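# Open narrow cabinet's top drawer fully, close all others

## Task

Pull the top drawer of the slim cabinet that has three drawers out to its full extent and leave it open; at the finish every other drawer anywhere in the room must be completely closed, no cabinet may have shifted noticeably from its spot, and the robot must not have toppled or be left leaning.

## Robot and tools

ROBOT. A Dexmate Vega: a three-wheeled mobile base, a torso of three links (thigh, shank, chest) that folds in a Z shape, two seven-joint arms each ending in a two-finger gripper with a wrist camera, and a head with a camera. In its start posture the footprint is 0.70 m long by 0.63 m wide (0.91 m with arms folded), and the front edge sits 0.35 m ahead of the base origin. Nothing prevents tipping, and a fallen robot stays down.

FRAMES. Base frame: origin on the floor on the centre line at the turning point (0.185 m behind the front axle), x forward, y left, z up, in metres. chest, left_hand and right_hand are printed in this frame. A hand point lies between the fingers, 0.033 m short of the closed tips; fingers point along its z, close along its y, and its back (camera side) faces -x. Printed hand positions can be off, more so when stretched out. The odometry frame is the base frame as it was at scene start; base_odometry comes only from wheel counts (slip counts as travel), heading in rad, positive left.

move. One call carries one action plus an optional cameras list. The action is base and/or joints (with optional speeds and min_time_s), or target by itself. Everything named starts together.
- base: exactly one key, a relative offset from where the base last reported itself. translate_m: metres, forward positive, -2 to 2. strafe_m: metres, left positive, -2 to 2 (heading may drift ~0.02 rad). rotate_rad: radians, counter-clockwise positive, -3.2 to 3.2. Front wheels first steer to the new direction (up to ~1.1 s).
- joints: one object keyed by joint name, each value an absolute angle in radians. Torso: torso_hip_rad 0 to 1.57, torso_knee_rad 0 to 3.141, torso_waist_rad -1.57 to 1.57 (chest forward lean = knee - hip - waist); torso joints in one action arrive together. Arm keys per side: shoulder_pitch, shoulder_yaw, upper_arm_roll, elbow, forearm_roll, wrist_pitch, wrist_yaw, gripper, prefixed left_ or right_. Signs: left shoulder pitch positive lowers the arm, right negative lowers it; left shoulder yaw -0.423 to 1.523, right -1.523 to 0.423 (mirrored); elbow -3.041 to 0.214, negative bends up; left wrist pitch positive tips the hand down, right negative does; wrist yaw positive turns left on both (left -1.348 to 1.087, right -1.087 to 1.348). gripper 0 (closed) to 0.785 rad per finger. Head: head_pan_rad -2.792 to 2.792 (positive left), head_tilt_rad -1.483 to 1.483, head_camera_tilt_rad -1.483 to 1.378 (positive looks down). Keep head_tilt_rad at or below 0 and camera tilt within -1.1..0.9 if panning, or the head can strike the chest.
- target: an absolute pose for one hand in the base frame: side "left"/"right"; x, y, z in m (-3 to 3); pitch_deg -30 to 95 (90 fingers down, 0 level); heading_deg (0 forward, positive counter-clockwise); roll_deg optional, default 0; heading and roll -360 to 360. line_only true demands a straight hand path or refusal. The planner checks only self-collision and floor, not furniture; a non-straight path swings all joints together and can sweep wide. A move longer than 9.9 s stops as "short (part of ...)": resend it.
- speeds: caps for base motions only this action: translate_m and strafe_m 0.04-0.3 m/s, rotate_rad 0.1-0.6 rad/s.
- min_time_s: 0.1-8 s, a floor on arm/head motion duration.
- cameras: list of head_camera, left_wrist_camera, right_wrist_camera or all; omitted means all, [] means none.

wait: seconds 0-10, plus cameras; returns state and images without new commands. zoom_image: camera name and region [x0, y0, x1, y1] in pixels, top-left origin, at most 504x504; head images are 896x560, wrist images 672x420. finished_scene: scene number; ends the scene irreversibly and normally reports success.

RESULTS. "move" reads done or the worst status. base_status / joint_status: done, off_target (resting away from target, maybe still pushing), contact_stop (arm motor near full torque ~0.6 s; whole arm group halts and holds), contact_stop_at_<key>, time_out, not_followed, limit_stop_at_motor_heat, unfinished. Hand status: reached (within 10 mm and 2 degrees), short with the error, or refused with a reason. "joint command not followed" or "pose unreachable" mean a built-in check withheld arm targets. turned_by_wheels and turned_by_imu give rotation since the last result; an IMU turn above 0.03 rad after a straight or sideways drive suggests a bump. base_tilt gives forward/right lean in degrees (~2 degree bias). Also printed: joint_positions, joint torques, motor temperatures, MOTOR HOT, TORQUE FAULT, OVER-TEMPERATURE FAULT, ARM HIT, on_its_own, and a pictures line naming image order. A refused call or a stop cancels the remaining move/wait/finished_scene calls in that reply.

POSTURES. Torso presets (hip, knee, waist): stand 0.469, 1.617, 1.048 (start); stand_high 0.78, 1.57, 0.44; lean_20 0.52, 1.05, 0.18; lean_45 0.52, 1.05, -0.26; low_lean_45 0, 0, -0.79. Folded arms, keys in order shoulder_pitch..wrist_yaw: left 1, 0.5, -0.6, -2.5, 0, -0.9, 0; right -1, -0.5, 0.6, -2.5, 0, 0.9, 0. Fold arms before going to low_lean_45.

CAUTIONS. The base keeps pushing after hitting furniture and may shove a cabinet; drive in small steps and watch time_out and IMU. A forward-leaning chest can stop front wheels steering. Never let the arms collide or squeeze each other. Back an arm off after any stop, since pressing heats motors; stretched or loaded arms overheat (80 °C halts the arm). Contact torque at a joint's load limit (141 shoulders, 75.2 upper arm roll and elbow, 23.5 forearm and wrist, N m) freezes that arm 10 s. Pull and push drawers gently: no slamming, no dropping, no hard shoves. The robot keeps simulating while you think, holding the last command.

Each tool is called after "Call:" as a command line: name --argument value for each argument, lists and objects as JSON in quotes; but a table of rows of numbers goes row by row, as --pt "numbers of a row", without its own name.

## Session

Call:
move --joints '{"head_camera_tilt_rad": 0.3}'

Call:
move --joints '{"head_pan_rad": -1.2, "head_camera_tilt_rad": 0.3}' --cameras '["head_camera"]'

Call:
move --joints '{"head_pan_rad": -2.5, "head_camera_tilt_rad": 0.3}' --cameras '["head_camera"]'

Call:
move --joints '{"head_pan_rad": 1.2, "head_camera_tilt_rad": 0.3}' --cameras '["head_camera"]'

Call:
move --joints '{"head_pan_rad": 2.5, "head_camera_tilt_rad": 0.3}' --cameras '["head_camera"]'

Scene clock: 0.87 s.
Joint torques (N m): left_arm=[4.43 0.93 -0.91 -3.49 0.06 -2.4 -0.08] | right_arm=[-5.14 -2.45 0.19 -2.06 0.07 1.97 -0.25]
Motor temperatures (°C): left_arm=[31 31 31 26 40 35 41] | right_arm=[30 27 33 31 36 36 33]
move: done
base_odometry: x=+0.000 y=+0.000 heading=+0.000
turned_by_wheels: +0.000
turned_by_imu: +0.000
base_tilt: forward=+0.1 right=+0.8
base_status: not commanded
joint_positions: torso_hip_rad=+0.469 torso_knee_rad=+1.617 torso_waist_rad=+1.048 left_shoulder_pitch_rad=+2.189 left_shoulder_yaw_rad=-0.007 left_upper_arm_roll_rad=+0.016 left_elbow_rad=-1.090 left_forearm_roll_rad=+0.013 left_wrist_pitch_rad=-0.515 left_wrist_yaw_rad=+0.020 left_gripper_rad=+0.005 right_shoulder_pitch_rad=-2.209 right_shoulder_yaw_rad=-0.016 right_upper_arm_roll_rad=+0.009 right_elbow_rad=-1.106 right_forearm_roll_rad=-0.010 right_wrist_pitch_rad=+0.494 right_wrist_yaw_rad=-0.018 right_gripper_rad=+0.005 head_pan_rad=+0.000 head_tilt_rad=+0.000 head_camera_tilt_rad=+0.300
joint_status: all done
chest: x=-0.0111 y=+0.0000 z=+1.4155 quat_wxyz=(+0.999, +0.000, +0.050, +0.000) (m; base frame)
left_hand: x=+0.2066 y=+0.2195 z=+0.6100 quat_wxyz=(+0.429, +0.002, +0.903, +0.000) pitch_deg=+39.1 heading_deg=-0.2 roll_deg=+0.1 back=up (m; base frame)
right_hand: x=+0.1929 y=-0.2468 z=+0.6050 quat_wxyz=(+0.418, -0.007, +0.908, -0.015) pitch_deg=+40.6 heading_deg=-1.6 roll_deg=-2.5 back=up (m; base frame)
pictures: head_camera, left_wrist_camera, right_wrist_camera

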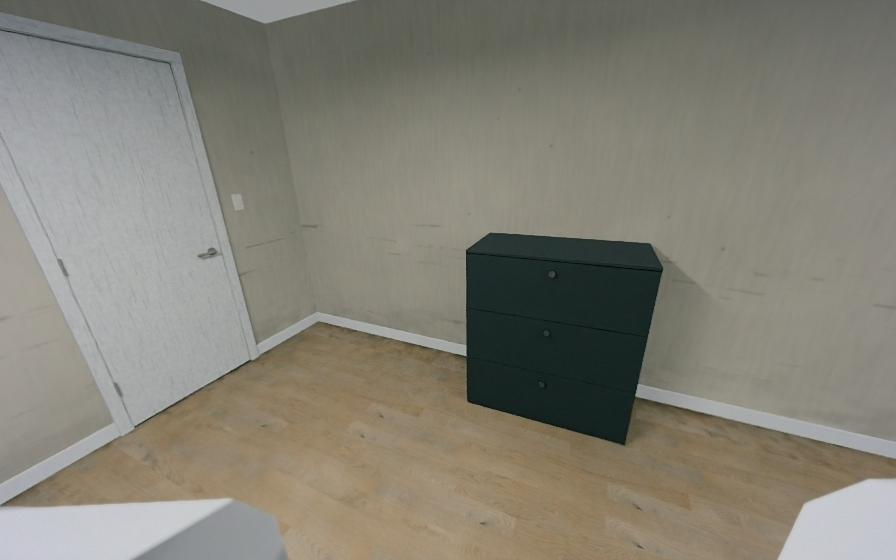

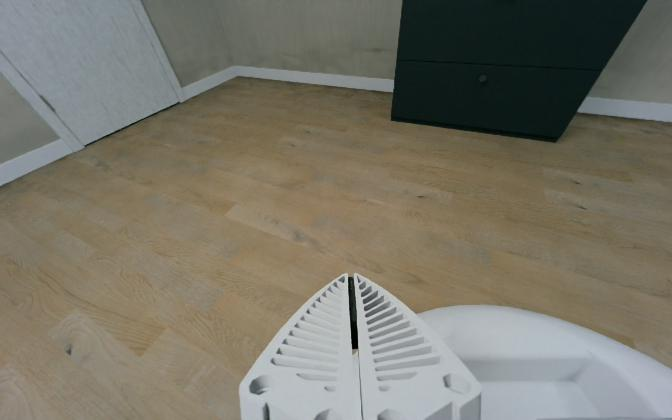

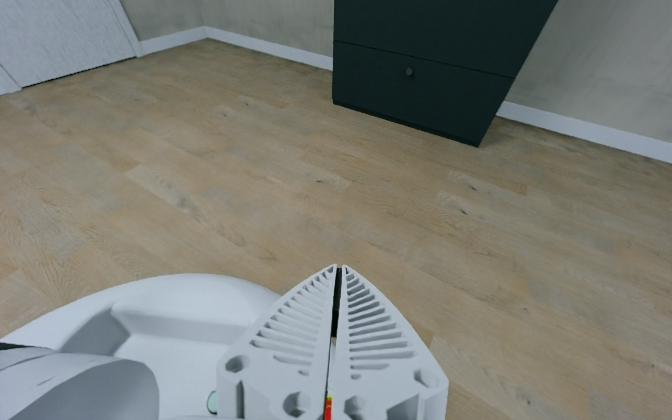

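Scene clock: 2.33 s.
Joint torques (N m): left_arm=[4.56 -1.33 -0.82 -3.69 0.15 -2.01 -0.31] | right_arm=[-4.75 -1.8 0.46 -3.07 0.04 2.23 -0.22]
Motor temperatures (°C): left_arm=[31 31 31 26 40 35 41] | right_arm=[30 27 33 31 36 36 33]
move: done
base_odometry: x=+0.000 y=+0.000 heading=+0.000
turned_by_wheels: +0.000
turned_by_imu: +0.000
base_tilt: forward=+0.1 right=+0.8
base_status: not commanded
joint_positions: torso_hip_rad=+0.469 torso_knee_rad=+1.617 torso_waist_rad=+1.048 left_shoulder_pitch_rad=+2.189 left_shoulder_yaw_rad=-0.007 left_upper_arm_roll_rad=+0.016 left_elbow_rad=-1.090 left_forearm_roll_rad=+0.013 left_wrist_pitch_rad=-0.515 left_wrist_yaw_rad=+0.020 left_gripper_rad=+0.005 right_shoulder_pitch_rad=-2.209 right_shoulder_yaw_rad=-0.016 right_upper_arm_roll_rad=+0.009 right_elbow_rad=-1.106 right_forearm_roll_rad=-0.010 right_wrist_pitch_rad=+0.494 right_wrist_yaw_rad=-0.018 right_gripper_rad=+0.005 head_pan_rad=-1.200 head_tilt_rad=+0.000 head_camera_tilt_rad=+0.300
joint_status: all done
chest: x=-0.0111 y=+0.0000 z=+1.4155 quat_wxyz=(+0.999, +0.000, +0.050, +0.000) (m; base frame)
left_hand: x=+0.2066 y=+0.2195 z=+0.6100 quat_wxyz=(+0.429, +0.002, +0.903, +0.000) pitch_deg=+39.1 heading_deg=-0.2 roll_deg=+0.1 back=up (m; base frame)
right_hand: x=+0.1929 y=-0.2468 z=+0.6050 quat_wxyz=(+0.418, -0.007, +0.908, -0.015) pitch_deg=+40.6 heading_deg=-1.6 roll_deg=-2.5 back=up (m; base frame)
pictures: head_camera

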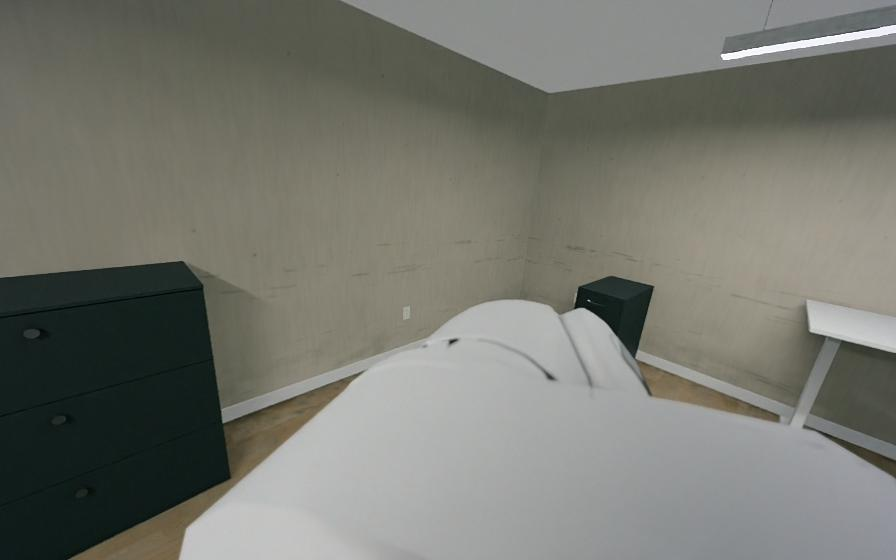

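Scene clock: 3.87 s.
Joint torques (N m): left_arm=[4.4 -0.31 -0.74 -1.43 0.24 -2.75 -0.11] | right_arm=[-4.23 -1.97 0.69 -2.25 0.08 1.95 -0.26]
Motor temperatures (°C): left_arm=[31 31 31 26 40 35 41] | right_arm=[30 27 33 31 36 36 33]
move: done
base_odometry: x=+0.000 y=+0.000 heading=+0.000
turned_by_wheels: +0.000
turned_by_imu: +0.000
base_tilt: forward=+0.0 right=+0.7
base_status: not commanded
joint_positions: torso_hip_rad=+0.469 torso_knee_rad=+1.617 torso_waist_rad=+1.048 left_shoulder_pitch_rad=+2.189 left_shoulder_yaw_rad=-0.007 left_upper_arm_roll_rad=+0.016 left_elbow_rad=-1.090 left_forearm_roll_rad=+0.013 left_wrist_pitch_rad=-0.515 left_wrist_yaw_rad=+0.020 left_gripper_rad=+0.005 right_shoulder_pitch_rad=-2.209 right_shoulder_yaw_rad=-0.016 right_upper_arm_roll_rad=+0.009 right_elbow_rad=-1.106 right_forearm_roll_rad=-0.010 right_wrist_pitch_rad=+0.494 right_wrist_yaw_rad=-0.018 right_gripper_rad=+0.005 head_pan_rad=-2.500 head_tilt_rad=+0.000 head_camera_tilt_rad=+0.300
joint_status: all done
chest: x=-0.0111 y=+0.0000 z=+1.4155 quat_wxyz=(+0.999, +0.000, +0.050, +0.000) (m; base frame)
left_hand: x=+0.2066 y=+0.2195 z=+0.6100 quat_wxyz=(+0.429, +0.002, +0.903, +0.000) pitch_deg=+39.1 heading_deg=-0.2 roll_deg=+0.1 back=up (m; base frame)
right_hand: x=+0.1929 y=-0.2468 z=+0.6050 quat_wxyz=(+0.418, -0.007, +0.908, -0.015) pitch_deg=+40.6 heading_deg=-1.6 roll_deg=-2.5 back=up (m; base frame)
pictures: head_camera

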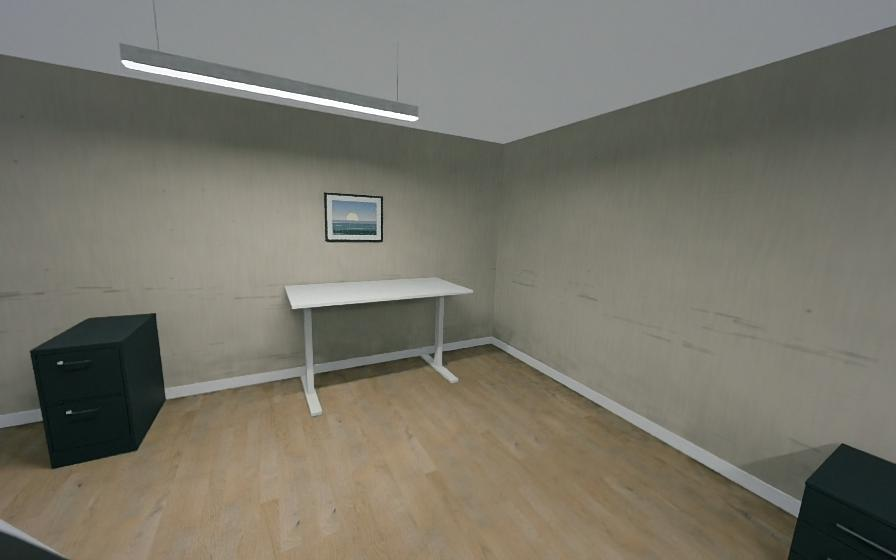

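Scene clock: 7.00 s.
Joint torques (N m): left_arm=[4.98 -1.06 -1.39 -2.69 0.24 -2.18 -0.13] | right_arm=[-4.86 -1.58 0.73 -2 0.17 2.88 -0.26]
Motor temperatures (°C): left_arm=[31 31 31 26 40 35 41] | right_arm=[30 27 33 31 36 36 33]
move: done
base_odometry: x=+0.000 y=+0.000 heading=+0.000
turned_by_wheels: +0.000
turned_by_imu: +0.000
base_tilt: forward=+0.1 right=+0.7
base_status: not commanded
joint_positions: torso_hip_rad=+0.469 torso_knee_rad=+1.617 torso_waist_rad=+1.048 left_shoulder_pitch_rad=+2.189 left_shoulder_yaw_rad=-0.007 left_upper_arm_roll_rad=+0.016 left_elbow_rad=-1.090 left_forearm_roll_rad=+0.013 left_wrist_pitch_rad=-0.515 left_wrist_yaw_rad=+0.020 left_gripper_rad=+0.005 right_shoulder_pitch_rad=-2.209 right_shoulder_yaw_rad=-0.016 right_upper_arm_roll_rad=+0.009 right_elbow_rad=-1.106 right_forearm_roll_rad=-0.010 right_wrist_pitch_rad=+0.494 right_wrist_yaw_rad=-0.018 right_gripper_rad=+0.005 head_pan_rad=+1.200 head_tilt_rad=+0.000 head_camera_tilt_rad=+0.300
joint_status: all done
chest: x=-0.0111 y=+0.0000 z=+1.4155 quat_wxyz=(+0.999, +0.000, +0.050, +0.000) (m; base frame)
left_hand: x=+0.2066 y=+0.2195 z=+0.6100 quat_wxyz=(+0.429, +0.002, +0.903, +0.000) pitch_deg=+39.1 heading_deg=-0.2 roll_deg=+0.1 back=up (m; base frame)
right_hand: x=+0.1929 y=-0.2468 z=+0.6050 quat_wxyz=(+0.418, -0.007, +0.908, -0.015) pitch_deg=+40.6 heading_deg=-1.6 roll_deg=-2.5 back=up (m; base frame)
pictures: head_camera

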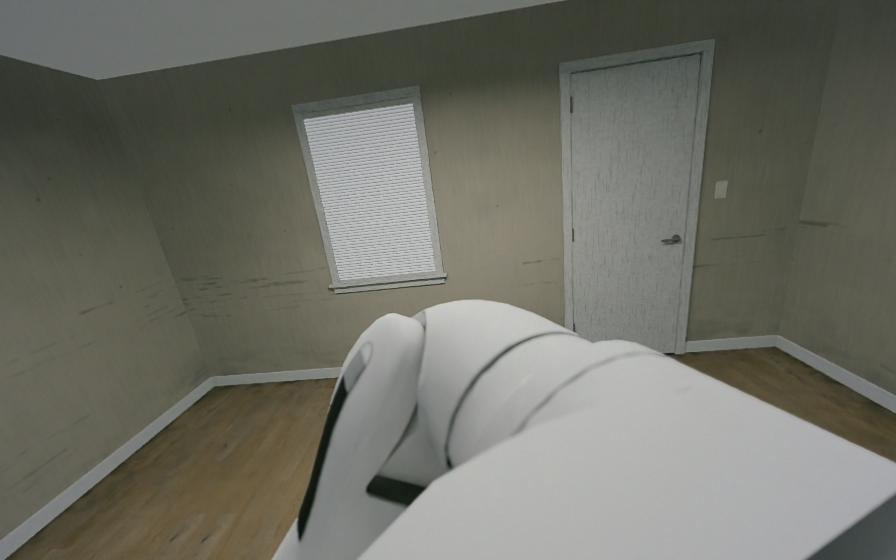

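Scene clock: 8.53 s.
Joint torques (N m): left_arm=[6.03 0.4 -0.91 -3.64 0.18 -2.13 -0.25] | right_arm=[-4.71 -0.27 0.24 -3.49 0.03 3.08 -0.27]
Motor temperatures (°C): left_arm=[31 31 31 26 40 35 41] | right_arm=[30 27 33 31 36 36 33]
move: done
base_odometry: x=+0.000 y=+0.000 heading=+0.000
turned_by_wheels: +0.000
turned_by_imu: +0.000
base_tilt: forward=+0.1 right=+0.8
base_status: not commanded
joint_positions: torso_hip_rad=+0.469 torso_knee_rad=+1.617 torso_waist_rad=+1.048 left_shoulder_pitch_rad=+2.189 left_shoulder_yaw_rad=-0.007 left_upper_arm_roll_rad=+0.016 left_elbow_rad=-1.090 left_forearm_roll_rad=+0.013 left_wrist_pitch_rad=-0.515 left_wrist_yaw_rad=+0.020 left_gripper_rad=+0.005 right_shoulder_pitch_rad=-2.209 right_shoulder_yaw_rad=-0.016 right_upper_arm_roll_rad=+0.009 right_elbow_rad=-1.106 right_forearm_roll_rad=-0.010 right_wrist_pitch_rad=+0.494 right_wrist_yaw_rad=-0.018 right_gripper_rad=+0.005 head_pan_rad=+2.500 head_tilt_rad=+0.000 head_camera_tilt_rad=+0.300
joint_status: all done
chest: x=-0.0111 y=+0.0000 z=+1.4155 quat_wxyz=(+0.999, +0.000, +0.050, +0.000) (m; base frame)
left_hand: x=+0.2066 y=+0.2195 z=+0.6100 quat_wxyz=(+0.429, +0.002, +0.903, +0.000) pitch_deg=+39.1 heading_deg=-0.2 roll_deg=+0.1 back=up (m; base frame)
right_hand: x=+0.1929 y=-0.2468 z=+0.6050 quat_wxyz=(+0.418, -0.007, +0.908, -0.015) pitch_deg=+40.6 heading_deg=-1.6 roll_deg=-2.5 back=up (m; base frame)
pictures: head_camera

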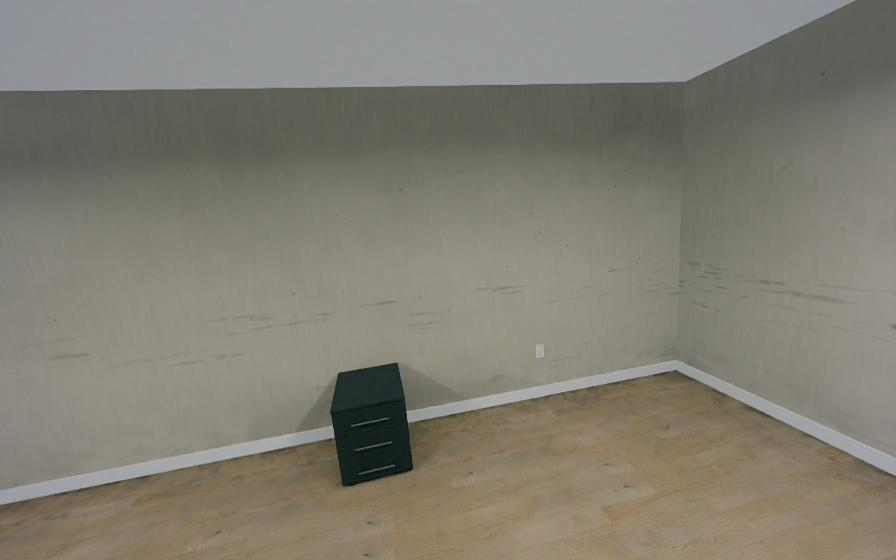

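Call:
move --joints '{"head_pan_rad": -2.2, "head_camera_tilt_rad": 0.3}' --cameras '["head_camera"]'

Call:
zoom_image --camera "head_camera" --region '[60, 260, 260, 460]'

Call:
move --joints '{"head_pan_rad": -0.3, "head_camera_tilt_rad": 0.4}' --cameras '["head_camera"]'

Call:
zoom_image --camera "head_camera" --region '[300, 160, 600, 460]'

Scene clock: 12.63 s.
Joint torques (N m): left_arm=[4.8 -0.1 -0.84 -3.01 0.38 -2.57 -0.05] | right_arm=[-4.48 -1.56 0.36 -2.17 0.09 2.54 -0.09]
Motor temperatures (°C): left_arm=[31 31 31 26 40 35 41] | right_arm=[30 27 33 31 36 36 33]
move: done
base_odometry: x=+0.000 y=+0.000 heading=+0.000
turned_by_wheels: +0.000
turned_by_imu: +0.000
base_tilt: forward=+0.0 right=+0.8
base_status: not commanded
joint_positions: torso_hip_rad=+0.469 torso_knee_rad=+1.617 torso_waist_rad=+1.048 left_shoulder_pitch_rad=+2.189 left_shoulder_yaw_rad=-0.007 left_upper_arm_roll_rad=+0.016 left_elbow_rad=-1.090 left_forearm_roll_rad=+0.013 left_wrist_pitch_rad=-0.515 left_wrist_yaw_rad=+0.020 left_gripper_rad=+0.005 right_shoulder_pitch_rad=-2.209 right_shoulder_yaw_rad=-0.016 right_upper_arm_roll_rad=+0.009 right_elbow_rad=-1.106 right_forearm_roll_rad=-0.010 right_wrist_pitch_rad=+0.494 right_wrist_yaw_rad=-0.018 right_gripper_rad=+0.005 head_pan_rad=-2.200 head_tilt_rad=+0.000 head_camera_tilt_rad=+0.300
joint_status: all done
chest: x=-0.0111 y=+0.0000 z=+1.4155 quat_wxyz=(+0.999, +0.000, +0.050, +0.000) (m; base frame)
left_hand: x=+0.2066 y=+0.2195 z=+0.6100 quat_wxyz=(+0.429, +0.002, +0.903, +0.000) pitch_deg=+39.1 heading_deg=-0.2 roll_deg=+0.1 back=up (m; base frame)
right_hand: x=+0.1929 y=-0.2468 z=+0.6050 quat_wxyz=(+0.418, -0.007, +0.908, -0.015) pitch_deg=+40.6 heading_deg=-1.6 roll_deg=-2.5 back=up (m; base frame)
pictures: head_camera

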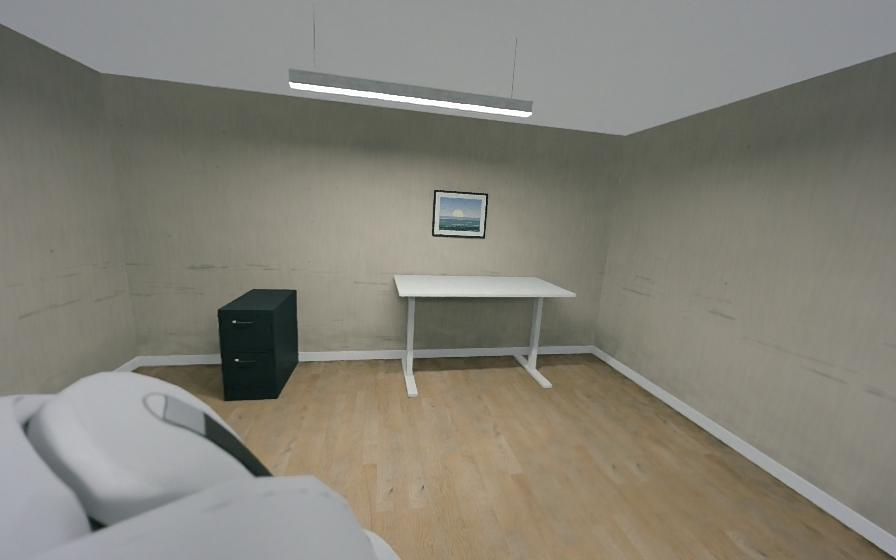

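Scaled by 2.520 from the camera's 896x560 image, which has a finer 960x600 frame.

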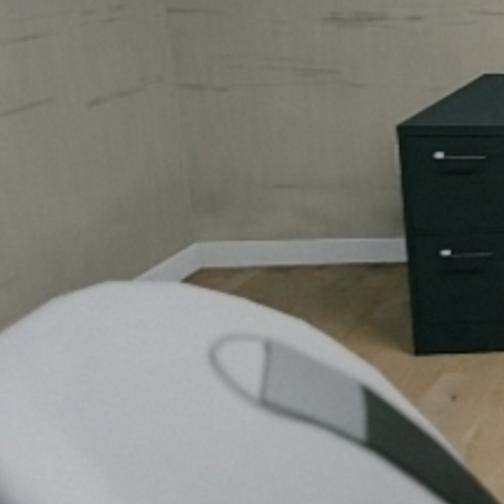

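Scene clock: 14.57 s.
Joint torques (N m): left_arm=[5.71 -1.26 -0.64 -3.82 0.21 -2.02 -0.18] | right_arm=[-4.11 -1.2 0.65 -2.44 0.17 2.81 -0.25]
Motor temperatures (°C): left_arm=[31 31 31 26 40 35 41] | right_arm=[30 27 33 31 36 36 33]
move: done
base_odometry: x=+0.000 y=+0.000 heading=+0.000
turned_by_wheels: +0.000
turned_by_imu: +0.000
base_tilt: forward=+0.0 right=+0.8
base_status: not commanded
joint_positions: torso_hip_rad=+0.469 torso_knee_rad=+1.617 torso_waist_rad=+1.048 left_shoulder_pitch_rad=+2.189 left_shoulder_yaw_rad=-0.007 left_upper_arm_roll_rad=+0.016 left_elbow_rad=-1.090 left_forearm_roll_rad=+0.013 left_wrist_pitch_rad=-0.515 left_wrist_yaw_rad=+0.020 left_gripper_rad=+0.005 right_shoulder_pitch_rad=-2.209 right_shoulder_yaw_rad=-0.016 right_upper_arm_roll_rad=+0.009 right_elbow_rad=-1.106 right_forearm_roll_rad=-0.010 right_wrist_pitch_rad=+0.494 right_wrist_yaw_rad=-0.018 right_gripper_rad=+0.005 head_pan_rad=-0.300 head_tilt_rad=+0.000 head_camera_tilt_rad=+0.400
joint_status: all done
chest: x=-0.0111 y=+0.0000 z=+1.4155 quat_wxyz=(+0.999, +0.000, +0.050, +0.000) (m; base frame)
left_hand: x=+0.2066 y=+0.2195 z=+0.6100 quat_wxyz=(+0.429, +0.002, +0.903, +0.000) pitch_deg=+39.1 heading_deg=-0.2 roll_deg=+0.1 back=up (m; base frame)
right_hand: x=+0.1929 y=-0.2468 z=+0.6050 quat_wxyz=(+0.418, -0.007, +0.908, -0.015) pitch_deg=+40.6 heading_deg=-1.6 roll_deg=-2.5 back=up (m; base frame)
pictures: head_camera

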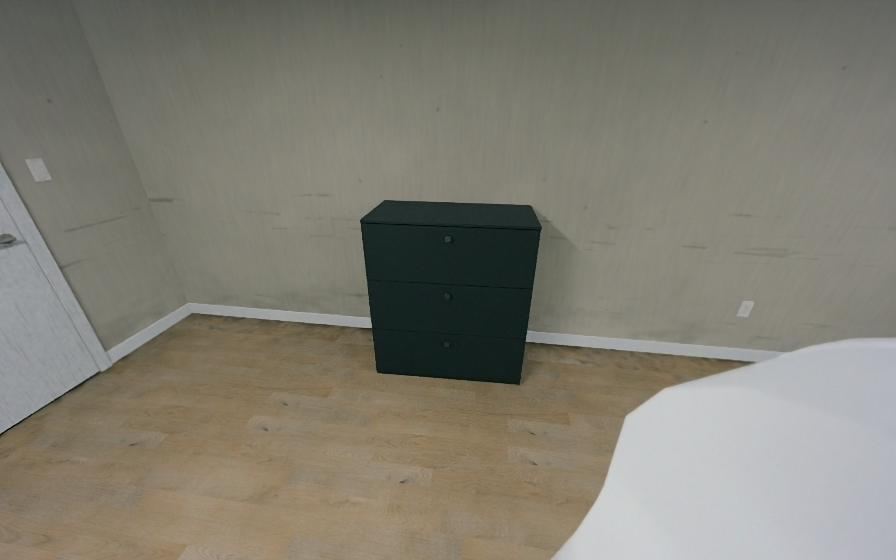

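Scaled by 1.680 from the camera's 896x560 image, which has a finer 960x600 frame.

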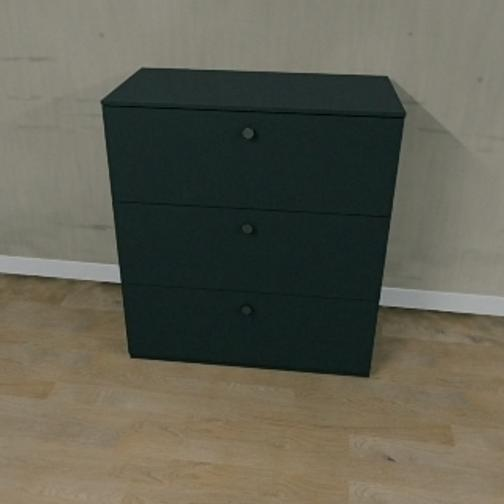

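Call:
move --base '{"rotate_rad": 2.75}' --joints '{"head_pan_rad": 0.0, "head_camera_tilt_rad": 0.4}' --cameras '["head_camera"]'

Call:
zoom_image --camera "head_camera" --region '[320, 200, 560, 440]'

Scene clock: 21.27 s.
Joint torques (N m): left_arm=[5.35 -0.77 -0.92 -2.48 0.05 -1.55 -0.12] | right_arm=[-4.43 -0.21 0.68 -2.39 0.15 2.63 -0.1]
Motor temperatures (°C): left_arm=[31 31 31 26 40 35 41] | right_arm=[30 27 33 31 36 36 33]
move: done
base_odometry: x=+0.003 y=+0.000 heading=+2.758
turned_by_wheels: +2.758
turned_by_imu: +2.744
base_tilt: forward=+0.0 right=+0.8
base_status: done
joint_positions: torso_hip_rad=+0.469 torso_knee_rad=+1.617 torso_waist_rad=+1.048 left_shoulder_pitch_rad=+2.189 left_shoulder_yaw_rad=-0.007 left_upper_arm_roll_rad=+0.016 left_elbow_rad=-1.090 left_forearm_roll_rad=+0.013 left_wrist_pitch_rad=-0.515 left_wrist_yaw_rad=+0.020 left_gripper_rad=+0.005 right_shoulder_pitch_rad=-2.209 right_shoulder_yaw_rad=-0.016 right_upper_arm_roll_rad=+0.009 right_elbow_rad=-1.106 right_forearm_roll_rad=-0.010 right_wrist_pitch_rad=+0.494 right_wrist_yaw_rad=-0.018 right_gripper_rad=+0.005 head_pan_rad=+0.000 head_tilt_rad=+0.000 head_camera_tilt_rad=+0.400
joint_status: all done
chest: x=-0.0111 y=+0.0000 z=+1.4155 quat_wxyz=(+0.999, +0.000, +0.050, +0.000) (m; base frame)
left_hand: x=+0.2066 y=+0.2195 z=+0.6100 quat_wxyz=(+0.429, +0.002, +0.903, +0.000) pitch_deg=+39.1 heading_deg=-0.2 roll_deg=+0.1 back=up (m; base frame)
right_hand: x=+0.1929 y=-0.2468 z=+0.6050 quat_wxyz=(+0.418, -0.007, +0.908, -0.015) pitch_deg=+40.6 heading_deg=-1.6 roll_deg=-2.5 back=up (m; base frame)
pictures: head_camera

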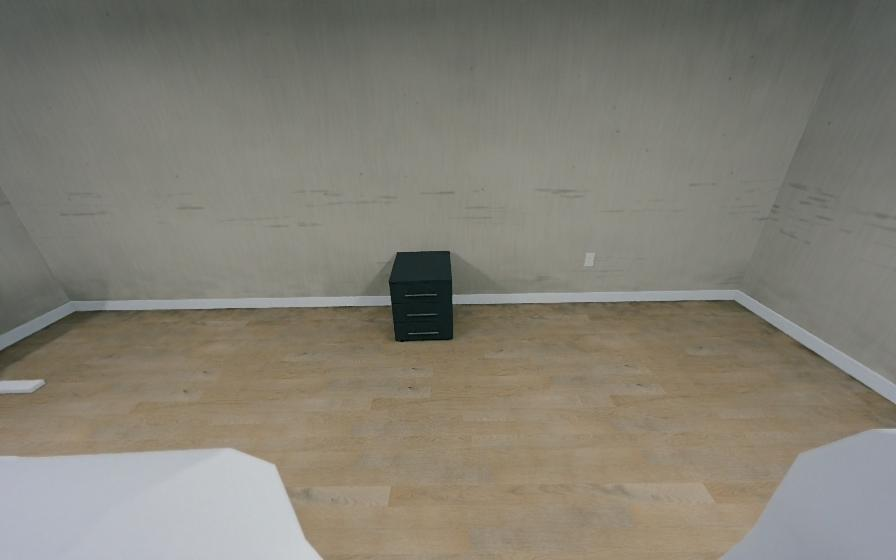

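Scaled by 2.100 from the camera's 896x560 image, which has a finer 960x600 frame.

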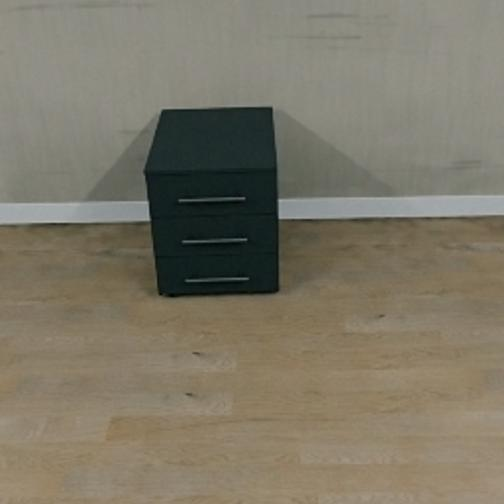

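Call:
move --base '{"rotate_rad": 0.027}' --joints '{"left_shoulder_yaw_rad": 0.12, "right_shoulder_yaw_rad": -0.12}' --cameras '["head_camera"]'

Call:
move --joints '{"left_shoulder_pitch_rad": 2.263, "left_shoulder_yaw_rad": 0.06, "left_upper_arm_roll_rad": -0.064, "left_elbow_rad": -2.154, "left_forearm_roll_rad": -0.077, "left_wrist_pitch_rad": 0.319, "left_wrist_yaw_rad": -0.022, "right_shoulder_pitch_rad": -2.263, "right_shoulder_yaw_rad": -0.06, "right_upper_arm_roll_rad": 0.064, "right_elbow_rad": -2.154, "right_forearm_roll_rad": 0.077, "right_wrist_pitch_rad": -0.319, "right_wrist_yaw_rad": 0.022}' --cameras '["head_camera"]'

Scene clock: 25.93 s.
Joint torques (N m): left_arm=[4.24 5.38 -1.31 -2.95 -0.06 -1.93 -0.23] | right_arm=[-5.09 -3.62 1.82 -1.64 0.42 2.49 -0.14]
Motor temperatures (°C): left_arm=[31 31 31 26 40 35 41] | right_arm=[30 27 33 31 36 36 33]
move: done
base_odometry: x=+0.003 y=+0.000 heading=+2.785
turned_by_wheels: +0.027
turned_by_imu: +0.027
base_tilt: forward=+0.0 right=+0.8
base_status: done
joint_positions: torso_hip_rad=+0.469 torso_knee_rad=+1.617 torso_waist_rad=+1.048 left_shoulder_pitch_rad=+2.189 left_shoulder_yaw_rad=+0.116 left_upper_arm_roll_rad=+0.016 left_elbow_rad=-1.090 left_forearm_roll_rad=+0.013 left_wrist_pitch_rad=-0.515 left_wrist_yaw_rad=+0.020 left_gripper_rad=+0.005 right_shoulder_pitch_rad=-2.209 right_shoulder_yaw_rad=-0.117 right_upper_arm_roll_rad=+0.009 right_elbow_rad=-1.106 right_forearm_roll_rad=-0.010 right_wrist_pitch_rad=+0.494 right_wrist_yaw_rad=-0.018 right_gripper_rad=+0.005 head_pan_rad=+0.000 head_tilt_rad=+0.000 head_camera_tilt_rad=+0.400
joint_status: all done
chest: x=-0.0111 y=+0.0000 z=+1.4155 quat_wxyz=(+0.999, +0.000, +0.050, +0.000) (m; base frame)
left_hand: x=+0.2079 y=+0.2714 z=+0.6115 quat_wxyz=(+0.429, +0.059, +0.901, +0.024) pitch_deg=+39.2 heading_deg=-0.5 roll_deg=+7.0 back=up (m; base frame)
right_hand: x=+0.1955 y=-0.2893 z=+0.6079 quat_wxyz=(+0.417, -0.053, +0.907, -0.035) pitch_deg=+40.5 heading_deg=-1.4 roll_deg=-8.1 back=up (m; base frame)
pictures: head_camera

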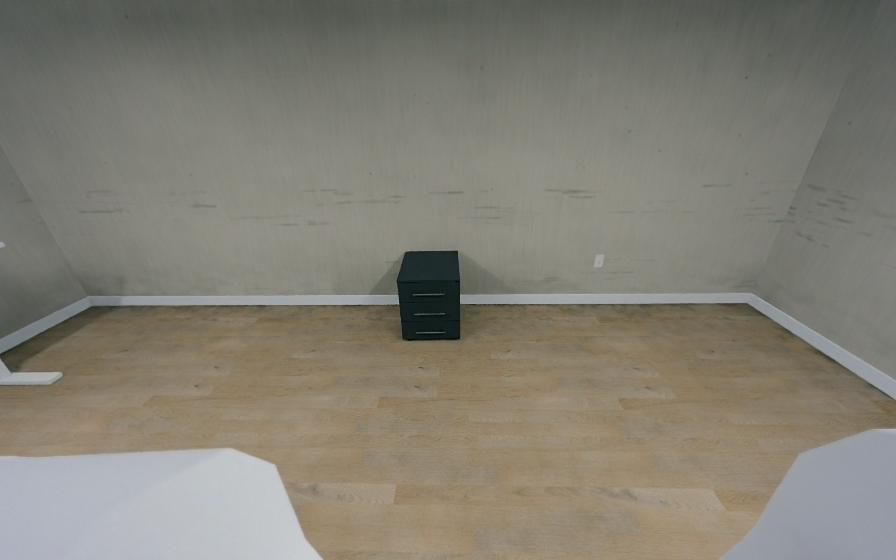

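Scene clock: 30.83 s.
Joint torques (N m): left_arm=[5.11 -1.61 -4.94 -7.4 -0.2 -2.18 -0.42] | right_arm=[-11.77 0.16 5.47 -9.58 0.42 2.01 0]
Motor temperatures (°C): left_arm=[31 31 31 26 40 35 41] | right_arm=[30 27 33 31 36 36 33]
move: done
base_odometry: x=+0.003 y=+0.000 heading=+2.785
turned_by_wheels: +0.000
turned_by_imu: +0.000
base_tilt: forward=+0.0 right=+0.7
base_status: not commanded
joint_positions: torso_hip_rad=+0.469 torso_knee_rad=+1.617 torso_waist_rad=+1.048 left_shoulder_pitch_rad=+2.263 left_shoulder_yaw_rad=+0.060 left_upper_arm_roll_rad=-0.063 left_elbow_rad=-2.150 left_forearm_roll_rad=-0.077 left_wrist_pitch_rad=+0.316 left_wrist_yaw_rad=-0.022 left_gripper_rad=+0.005 right_shoulder_pitch_rad=-2.262 right_shoulder_yaw_rad=-0.060 right_upper_arm_roll_rad=+0.063 right_elbow_rad=-2.150 right_forearm_roll_rad=+0.077 right_wrist_pitch_rad=-0.316 right_wrist_yaw_rad=+0.022 right_gripper_rad=+0.005 head_pan_rad=+0.000 head_tilt_rad=+0.000 head_camera_tilt_rad=+0.400
joint_status: all done
chest: x=-0.0111 y=+0.0000 z=+1.4155 quat_wxyz=(+0.999, +0.000, +0.050, +0.000) (m; base frame)
left_hand: x=+0.4183 y=+0.2599 z=+0.8471 quat_wxyz=(+0.499, +0.001, +0.867, +0.000) pitch_deg=+30.1 heading_deg=+0.0 roll_deg=+0.1 back=up (m; base frame)
right_hand: x=+0.4184 y=-0.2601 z=+0.8472 quat_wxyz=(+0.499, -0.001, +0.867, +0.000) pitch_deg=+30.1 heading_deg=+0.0 roll_deg=-0.1 back=up (m; base frame)
pictures: head_camera

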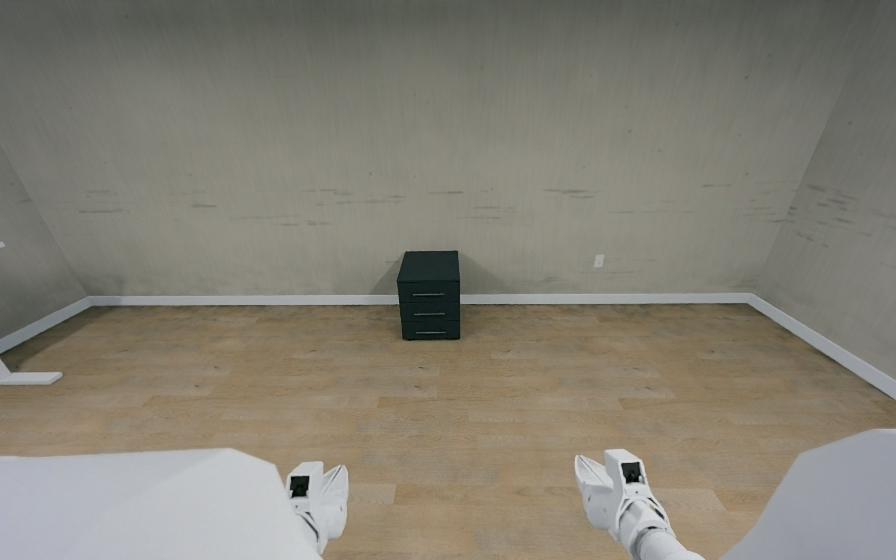

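Call:
move --joints '{"left_shoulder_pitch_rad": 2.36, "left_shoulder_yaw_rad": 0.045, "left_upper_arm_roll_rad": -0.186, "left_elbow_rad": -2.589, "left_forearm_roll_rad": -0.168, "left_wrist_pitch_rad": 0.238, "left_wrist_yaw_rad": -0.06, "right_shoulder_pitch_rad": -2.36, "right_shoulder_yaw_rad": -0.045, "right_upper_arm_roll_rad": 0.186, "right_elbow_rad": -2.589, "right_forearm_roll_rad": 0.168, "right_wrist_pitch_rad": -0.238, "right_wrist_yaw_rad": 0.06}' --cameras '[]'

Call:
move --joints '{"torso_hip_rad": 0.0, "torso_knee_rad": 0.65, "torso_waist_rad": 0.3, "head_camera_tilt_rad": 0.2}' --cameras '["head_camera"]'

Scene clock: 34.47 s.
Joint torques (N m): left_arm=[4.46 -0.62 -5.7 -7.02 -0.29 -3.06 -0.34] | right_arm=[-11.66 -1.21 6.3 -10.37 0.43 3.84 0.45]
Motor temperatures (°C): left_arm=[31 31 31 26 40 35 41] | right_arm=[30 27 33 31 36 36 33]
move: done
base_odometry: x=+0.003 y=+0.000 heading=+2.785
turned_by_wheels: +0.000
turned_by_imu: +0.000
base_tilt: forward=+0.0 right=+0.8
base_status: not commanded
joint_positions: torso_hip_rad=+0.469 torso_knee_rad=+1.617 torso_waist_rad=+1.048 left_shoulder_pitch_rad=+2.359 left_shoulder_yaw_rad=+0.045 left_upper_arm_roll_rad=-0.185 left_elbow_rad=-2.585 left_forearm_roll_rad=-0.167 left_wrist_pitch_rad=+0.239 left_wrist_yaw_rad=-0.060 left_gripper_rad=+0.005 right_shoulder_pitch_rad=-2.359 right_shoulder_yaw_rad=-0.045 right_upper_arm_roll_rad=+0.184 right_elbow_rad=-2.585 right_forearm_roll_rad=+0.167 right_wrist_pitch_rad=-0.239 right_wrist_yaw_rad=+0.060 right_gripper_rad=+0.005 head_pan_rad=+0.000 head_tilt_rad=+0.000 head_camera_tilt_rad=+0.400
joint_status: all done
chest: x=-0.0111 y=+0.0000 z=+1.4155 quat_wxyz=(+0.999, +0.000, +0.050, +0.000) (m; base frame)
left_hand: x=+0.4625 y=+0.2799 z=+1.1228 quat_wxyz=(+0.669, +0.000, +0.743, +0.000) pitch_deg=+6.0 heading_deg=+0.0 roll_deg=+0.0 back=up (m; base frame)
right_hand: x=+0.4626 y=-0.2800 z=+1.1229 quat_wxyz=(+0.669, +0.000, +0.743, +0.000) pitch_deg=+5.9 heading_deg=+0.0 roll_deg=+0.0 back=up (m; base frame)
pictures: none
No camera images: "cameras" was empty.

Scene clock: 39.33 s.
Joint torques (N m): left_arm=[9.45 -2.28 -5.95 -8.57 -0.48 -2.71 -0.1] | right_arm=[-15 0.57 6.52 -9.11 0.5 2.83 0.34]
Motor temperatures (°C): left_arm=[31 31 31 26 40 35 41] | right_arm=[30 27 33 31 36 37 33]
move: done
base_odometry: x=+0.003 y=+0.000 heading=+2.785
turned_by_wheels: +0.000
turned_by_imu: +0.000
base_tilt: forward=+0.0 right=+0.8
base_status: not commanded
joint_positions: torso_hip_rad=+0.001 torso_knee_rad=+0.650 torso_waist_rad=+0.300 left_shoulder_pitch_rad=+2.360 left_shoulder_yaw_rad=+0.045 left_upper_arm_roll_rad=-0.186 left_elbow_rad=-2.589 left_forearm_roll_rad=-0.168 left_wrist_pitch_rad=+0.238 left_wrist_yaw_rad=-0.060 left_gripper_rad=+0.005 right_shoulder_pitch_rad=-2.360 right_shoulder_yaw_rad=-0.045 right_upper_arm_roll_rad=+0.186 right_elbow_rad=-2.589 right_forearm_roll_rad=+0.168 right_wrist_pitch_rad=-0.238 right_wrist_yaw_rad=+0.060 right_gripper_rad=+0.005 head_pan_rad=+0.000 head_tilt_rad=+0.000 head_camera_tilt_rad=+0.200
joint_status: all done
chest: x=-0.0073 y=+0.0000 z=+1.1478 quat_wxyz=(+0.985, +0.000, +0.174, +0.000) (m; base frame)
left_hand: x=+0.3799 y=+0.2799 z=+0.7497 quat_wxyz=(+0.573, +0.000, +0.819, +0.000) pitch_deg=+20.0 heading_deg=+0.0 roll_deg=+0.0 back=up (m; base frame)
right_hand: x=+0.3800 y=-0.2800 z=+0.7498 quat_wxyz=(+0.573, +0.000, +0.819, +0.000) pitch_deg=+20.0 heading_deg=+0.0 roll_deg=+0.0 back=up (m; base frame)
pictures: head_camera

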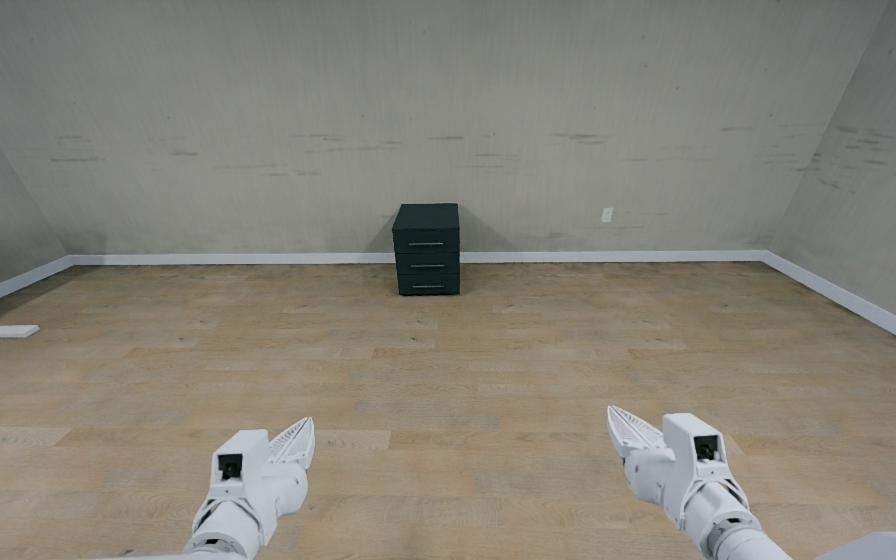

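Call:
move --base '{"strafe_m": -0.15}' --speeds '{"strafe_m": 0.1}' --cameras '[]'

Call:
move --base '{"translate_m": 0.75}' --joints '{"torso_waist_rad": 0.1, "head_camera_tilt_rad": 0.1}' --speeds '{"translate_m": 0.15}' --cameras '["head_camera"]'

Call:
zoom_image --camera "head_camera" --region '[300, 200, 520, 420]'

Scene clock: 42.80 s.
Joint torques (N m): left_arm=[8.63 -3.33 -4.83 -7.67 -0.31 -3.04 -0.37] | right_arm=[-15.27 -0.4 5.93 -7.71 0.36 2.88 0.37]
Motor temperatures (°C): left_arm=[31 31 31 26 40 35 41] | right_arm=[30 27 33 32 36 37 33]
move: done
base_odometry: x=+0.056 y=+0.139 heading=+2.781
turned_by_wheels: -0.004
turned_by_imu: -0.002
base_tilt: forward=+0.1 right=+0.8
base_status: done
joint_positions: torso_hip_rad=+0.001 torso_knee_rad=+0.650 torso_waist_rad=+0.300 left_shoulder_pitch_rad=+2.360 left_shoulder_yaw_rad=+0.045 left_upper_arm_roll_rad=-0.186 left_elbow_rad=-2.589 left_forearm_roll_rad=-0.168 left_wrist_pitch_rad=+0.238 left_wrist_yaw_rad=-0.060 left_gripper_rad=+0.005 right_shoulder_pitch_rad=-2.360 right_shoulder_yaw_rad=-0.045 right_upper_arm_roll_rad=+0.186 right_elbow_rad=-2.589 right_forearm_roll_rad=+0.168 right_wrist_pitch_rad=-0.238 right_wrist_yaw_rad=+0.060 right_gripper_rad=+0.005 head_pan_rad=+0.000 head_tilt_rad=+0.000 head_camera_tilt_rad=+0.200
joint_status: not commanded
chest: x=-0.0073 y=+0.0000 z=+1.1478 quat_wxyz=(+0.985, +0.000, +0.174, +0.000) (m; base frame)
left_hand: x=+0.3799 y=+0.2799 z=+0.7497 quat_wxyz=(+0.573, +0.000, +0.819, +0.000) pitch_deg=+20.0 heading_deg=+0.0 roll_deg=+0.0 back=up (m; base frame)
right_hand: x=+0.3800 y=-0.2800 z=+0.7498 quat_wxyz=(+0.573, +0.000, +0.819, +0.000) pitch_deg=+20.0 heading_deg=+0.0 roll_deg=+0.0 back=up (m; base frame)
pictures: none
No camera images: "cameras" was empty.

Scene clock: 49.40 s.
Joint torques (N m): left_arm=[11.91 -2.38 -4.79 -7.03 -0.09 -3.09 -0.36] | right_arm=[-18.04 -0.2 5.48 -7.22 0.4 2.63 0.29]
Motor temperatures (°C): left_arm=[31 31 31 26 40 35 41] | right_arm=[30 27 33 32 36 37 33]
move: done
base_odometry: x=-0.647 y=+0.403 heading=+2.782
turned_by_wheels: +0.001
turned_by_imu: +0.001
base_tilt: forward=+0.0 right=+0.7
base_status: done
joint_positions: torso_hip_rad=+0.001 torso_knee_rad=+0.650 torso_waist_rad=+0.100 left_shoulder_pitch_rad=+2.360 left_shoulder_yaw_rad=+0.045 left_upper_arm_roll_rad=-0.186 left_elbow_rad=-2.589 left_forearm_roll_rad=-0.168 left_wrist_pitch_rad=+0.238 left_wrist_yaw_rad=-0.060 left_gripper_rad=+0.005 right_shoulder_pitch_rad=-2.360 right_shoulder_yaw_rad=-0.045 right_upper_arm_roll_rad=+0.186 right_elbow_rad=-2.589 right_forearm_roll_rad=+0.168 right_wrist_pitch_rad=-0.238 right_wrist_yaw_rad=+0.060 right_gripper_rad=+0.005 head_pan_rad=+0.000 head_tilt_rad=+0.000 head_camera_tilt_rad=+0.100
joint_status: all done
chest: x=+0.0779 y=+0.0000 z=+1.1198 quat_wxyz=(+0.962, +0.000, +0.271, +0.000) (m; base frame)
left_hand: x=+0.3783 y=+0.2799 z=+0.6527 quat_wxyz=(+0.489, +0.000, +0.872, +0.000) pitch_deg=+31.5 heading_deg=+0.0 roll_deg=+0.0 back=up (m; base frame)
right_hand: x=+0.3784 y=-0.2800 z=+0.6527 quat_wxyz=(+0.489, +0.000, +0.872, +0.000) pitch_deg=+31.5 heading_deg=+0.0 roll_deg=+0.0 back=up (m; base frame)
pictures: head_camera

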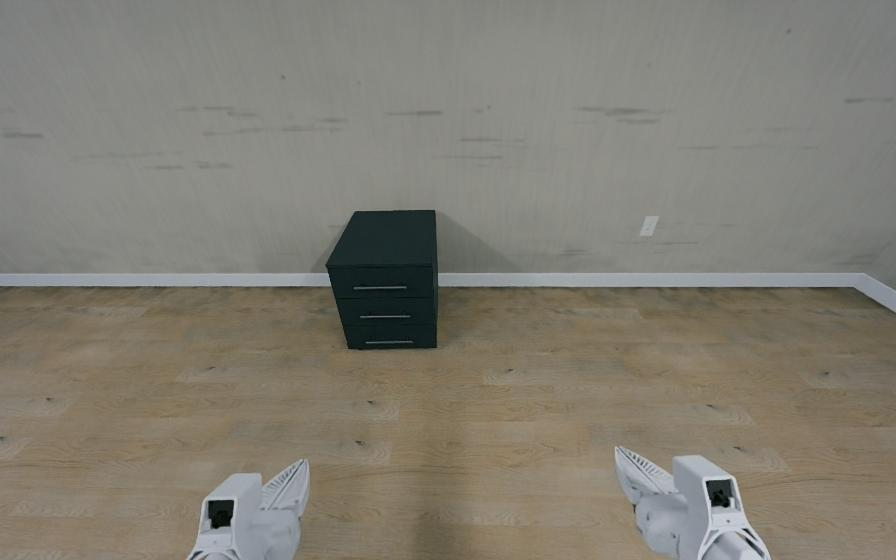

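Scaled by 2.291 from the camera's 896x560 image, which has a finer 960x600 frame.

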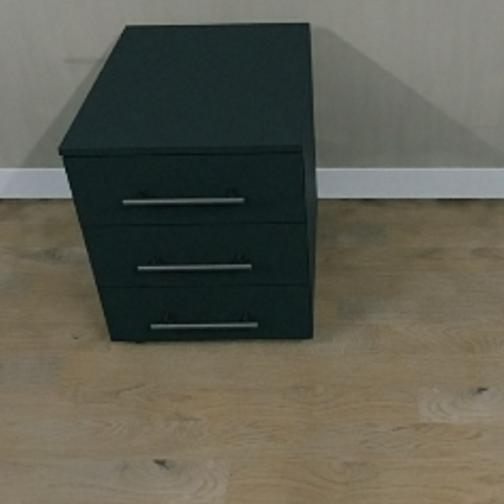

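Call:
move --target '{"side": "left", "x": 0.58, "y": 0.275, "z": 0.5, "pitch_deg": 20, "heading_deg": 0, "roll_deg": 80}' --cameras '["left_wrist_camera"]'

Call:
move --target '{"side": "left", "x": 0.6, "y": 0.275, "z": 0.438, "pitch_deg": 20, "heading_deg": 0, "roll_deg": 90}' --cameras '["head_camera", "left_wrist_camera"]'

Scene clock: 55.10 s.
Joint torques (N m): left_arm=[-10.41 5.41 -1.57 -6.22 0.91 -0.72 1.31] | right_arm=[-17.28 -0.43 5.57 -8.63 0.45 3.43 0.2]
Motor temperatures (°C): left_arm=[31 31 31 26 40 35 41] | right_arm=[30 27 33 32 36 37 33]
move: done
base_odometry: x=-0.647 y=+0.403 heading=+2.782
turned_by_wheels: +0.000
turned_by_imu: +0.000
base_tilt: forward=+0.1 right=+0.7
base_status: not commanded
joint_positions: torso_hip_rad=+0.001 torso_knee_rad=+0.650 torso_waist_rad=+0.100 left_shoulder_pitch_rad=+1.484 left_shoulder_yaw_rad=+0.476 left_upper_arm_roll_rad=+0.316 left_elbow_rad=-1.613 left_forearm_roll_rad=+0.904 left_wrist_pitch_rad=+0.257 left_wrist_yaw_rad=+0.273 left_gripper_rad=+0.005 right_shoulder_pitch_rad=-2.360 right_shoulder_yaw_rad=-0.045 right_upper_arm_roll_rad=+0.186 right_elbow_rad=-2.589 right_forearm_roll_rad=+0.168 right_wrist_pitch_rad=-0.238 right_wrist_yaw_rad=+0.060 right_gripper_rad=+0.005 head_pan_rad=+0.000 head_tilt_rad=+0.000 head_camera_tilt_rad=+0.100
joint_status: not commanded
chest: x=+0.0779 y=+0.0000 z=+1.1198 quat_wxyz=(+0.962, +0.000, +0.271, +0.000) (m; base frame)
left_hand: x=+0.5792 y=+0.2750 z=+0.5001 quat_wxyz=(+0.440, +0.525, +0.629, +0.368) pitch_deg=+20.1 heading_deg=+0.0 roll_deg=+79.7 (m; base frame)
left_hand_status: reached (straight line, planned for 4.0 s): 1 mm and 0.3 deg off.
right_hand: x=+0.3784 y=-0.2800 z=+0.6527 quat_wxyz=(+0.489, +0.000, +0.872, +0.000) pitch_deg=+31.5 heading_deg=+0.0 roll_deg=+0.0 back=up (m; base frame)
pictures: left_wrist_camera

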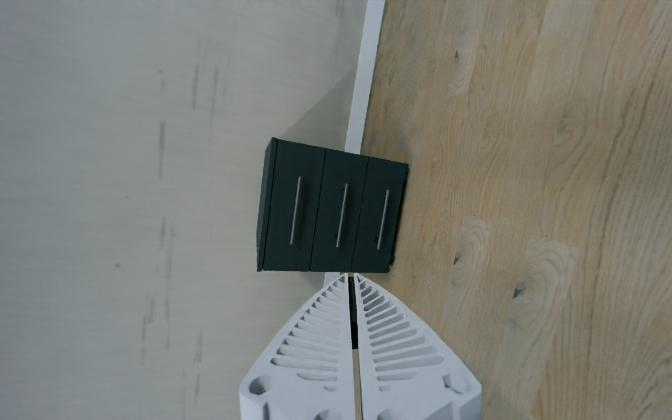

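Scene clock: 57.93 s.
Joint torques (N m): left_arm=[-13.66 -0.38 -2.42 -4.58 0.93 -0.01 1.37] | right_arm=[-18.29 -0.84 5.82 -7.43 0.29 2.87 0.15]
Motor temperatures (°C): left_arm=[31 31 31 26 40 35 41] | right_arm=[30 27 33 32 36 37 33]
move: done
base_odometry: x=-0.647 y=+0.403 heading=+2.782
turned_by_wheels: +0.000
turned_by_imu: +0.000
base_tilt: forward=+0.0 right=+0.8
base_status: not commanded
joint_positions: torso_hip_rad=+0.001 torso_knee_rad=+0.650 torso_waist_rad=+0.100 left_shoulder_pitch_rad=+1.272 left_shoulder_yaw_rad=+0.412 left_upper_arm_roll_rad=+0.442 left_elbow_rad=-1.221 left_forearm_roll_rad=+1.017 left_wrist_pitch_rad=+0.233 left_wrist_yaw_rad=+0.411 left_gripper_rad=+0.005 right_shoulder_pitch_rad=-2.360 right_shoulder_yaw_rad=-0.045 right_upper_arm_roll_rad=+0.186 right_elbow_rad=-2.589 right_forearm_roll_rad=+0.168 right_wrist_pitch_rad=-0.238 right_wrist_yaw_rad=+0.060 right_gripper_rad=+0.005 head_pan_rad=+0.000 head_tilt_rad=+0.000 head_camera_tilt_rad=+0.100
joint_status: not commanded
chest: x=+0.0779 y=+0.0000 z=+1.1198 quat_wxyz=(+0.962, +0.000, +0.271, +0.000) (m; base frame)
left_hand: x=+0.5996 y=+0.2752 z=+0.4383 quat_wxyz=(+0.406, +0.579, +0.580, +0.405) pitch_deg=+20.0 heading_deg=+0.0 roll_deg=+89.9 (m; base frame)
left_hand_status: reached (straight line, planned for 1.6 s): 1 mm and 0.1 deg off.
right_hand: x=+0.3784 y=-0.2800 z=+0.6527 quat_wxyz=(+0.489, +0.000, +0.872, +0.000) pitch_deg=+31.5 heading_deg=+0.0 roll_deg=+0.0 back=up (m; base frame)
pictures: head_camera, left_wrist_camera

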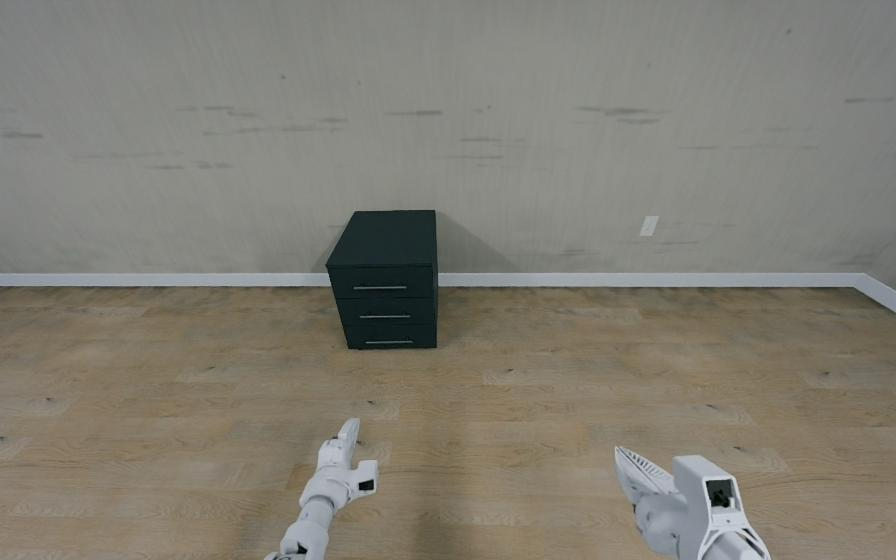

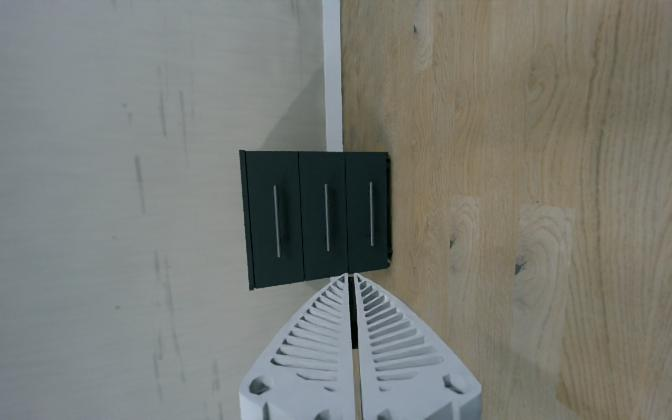

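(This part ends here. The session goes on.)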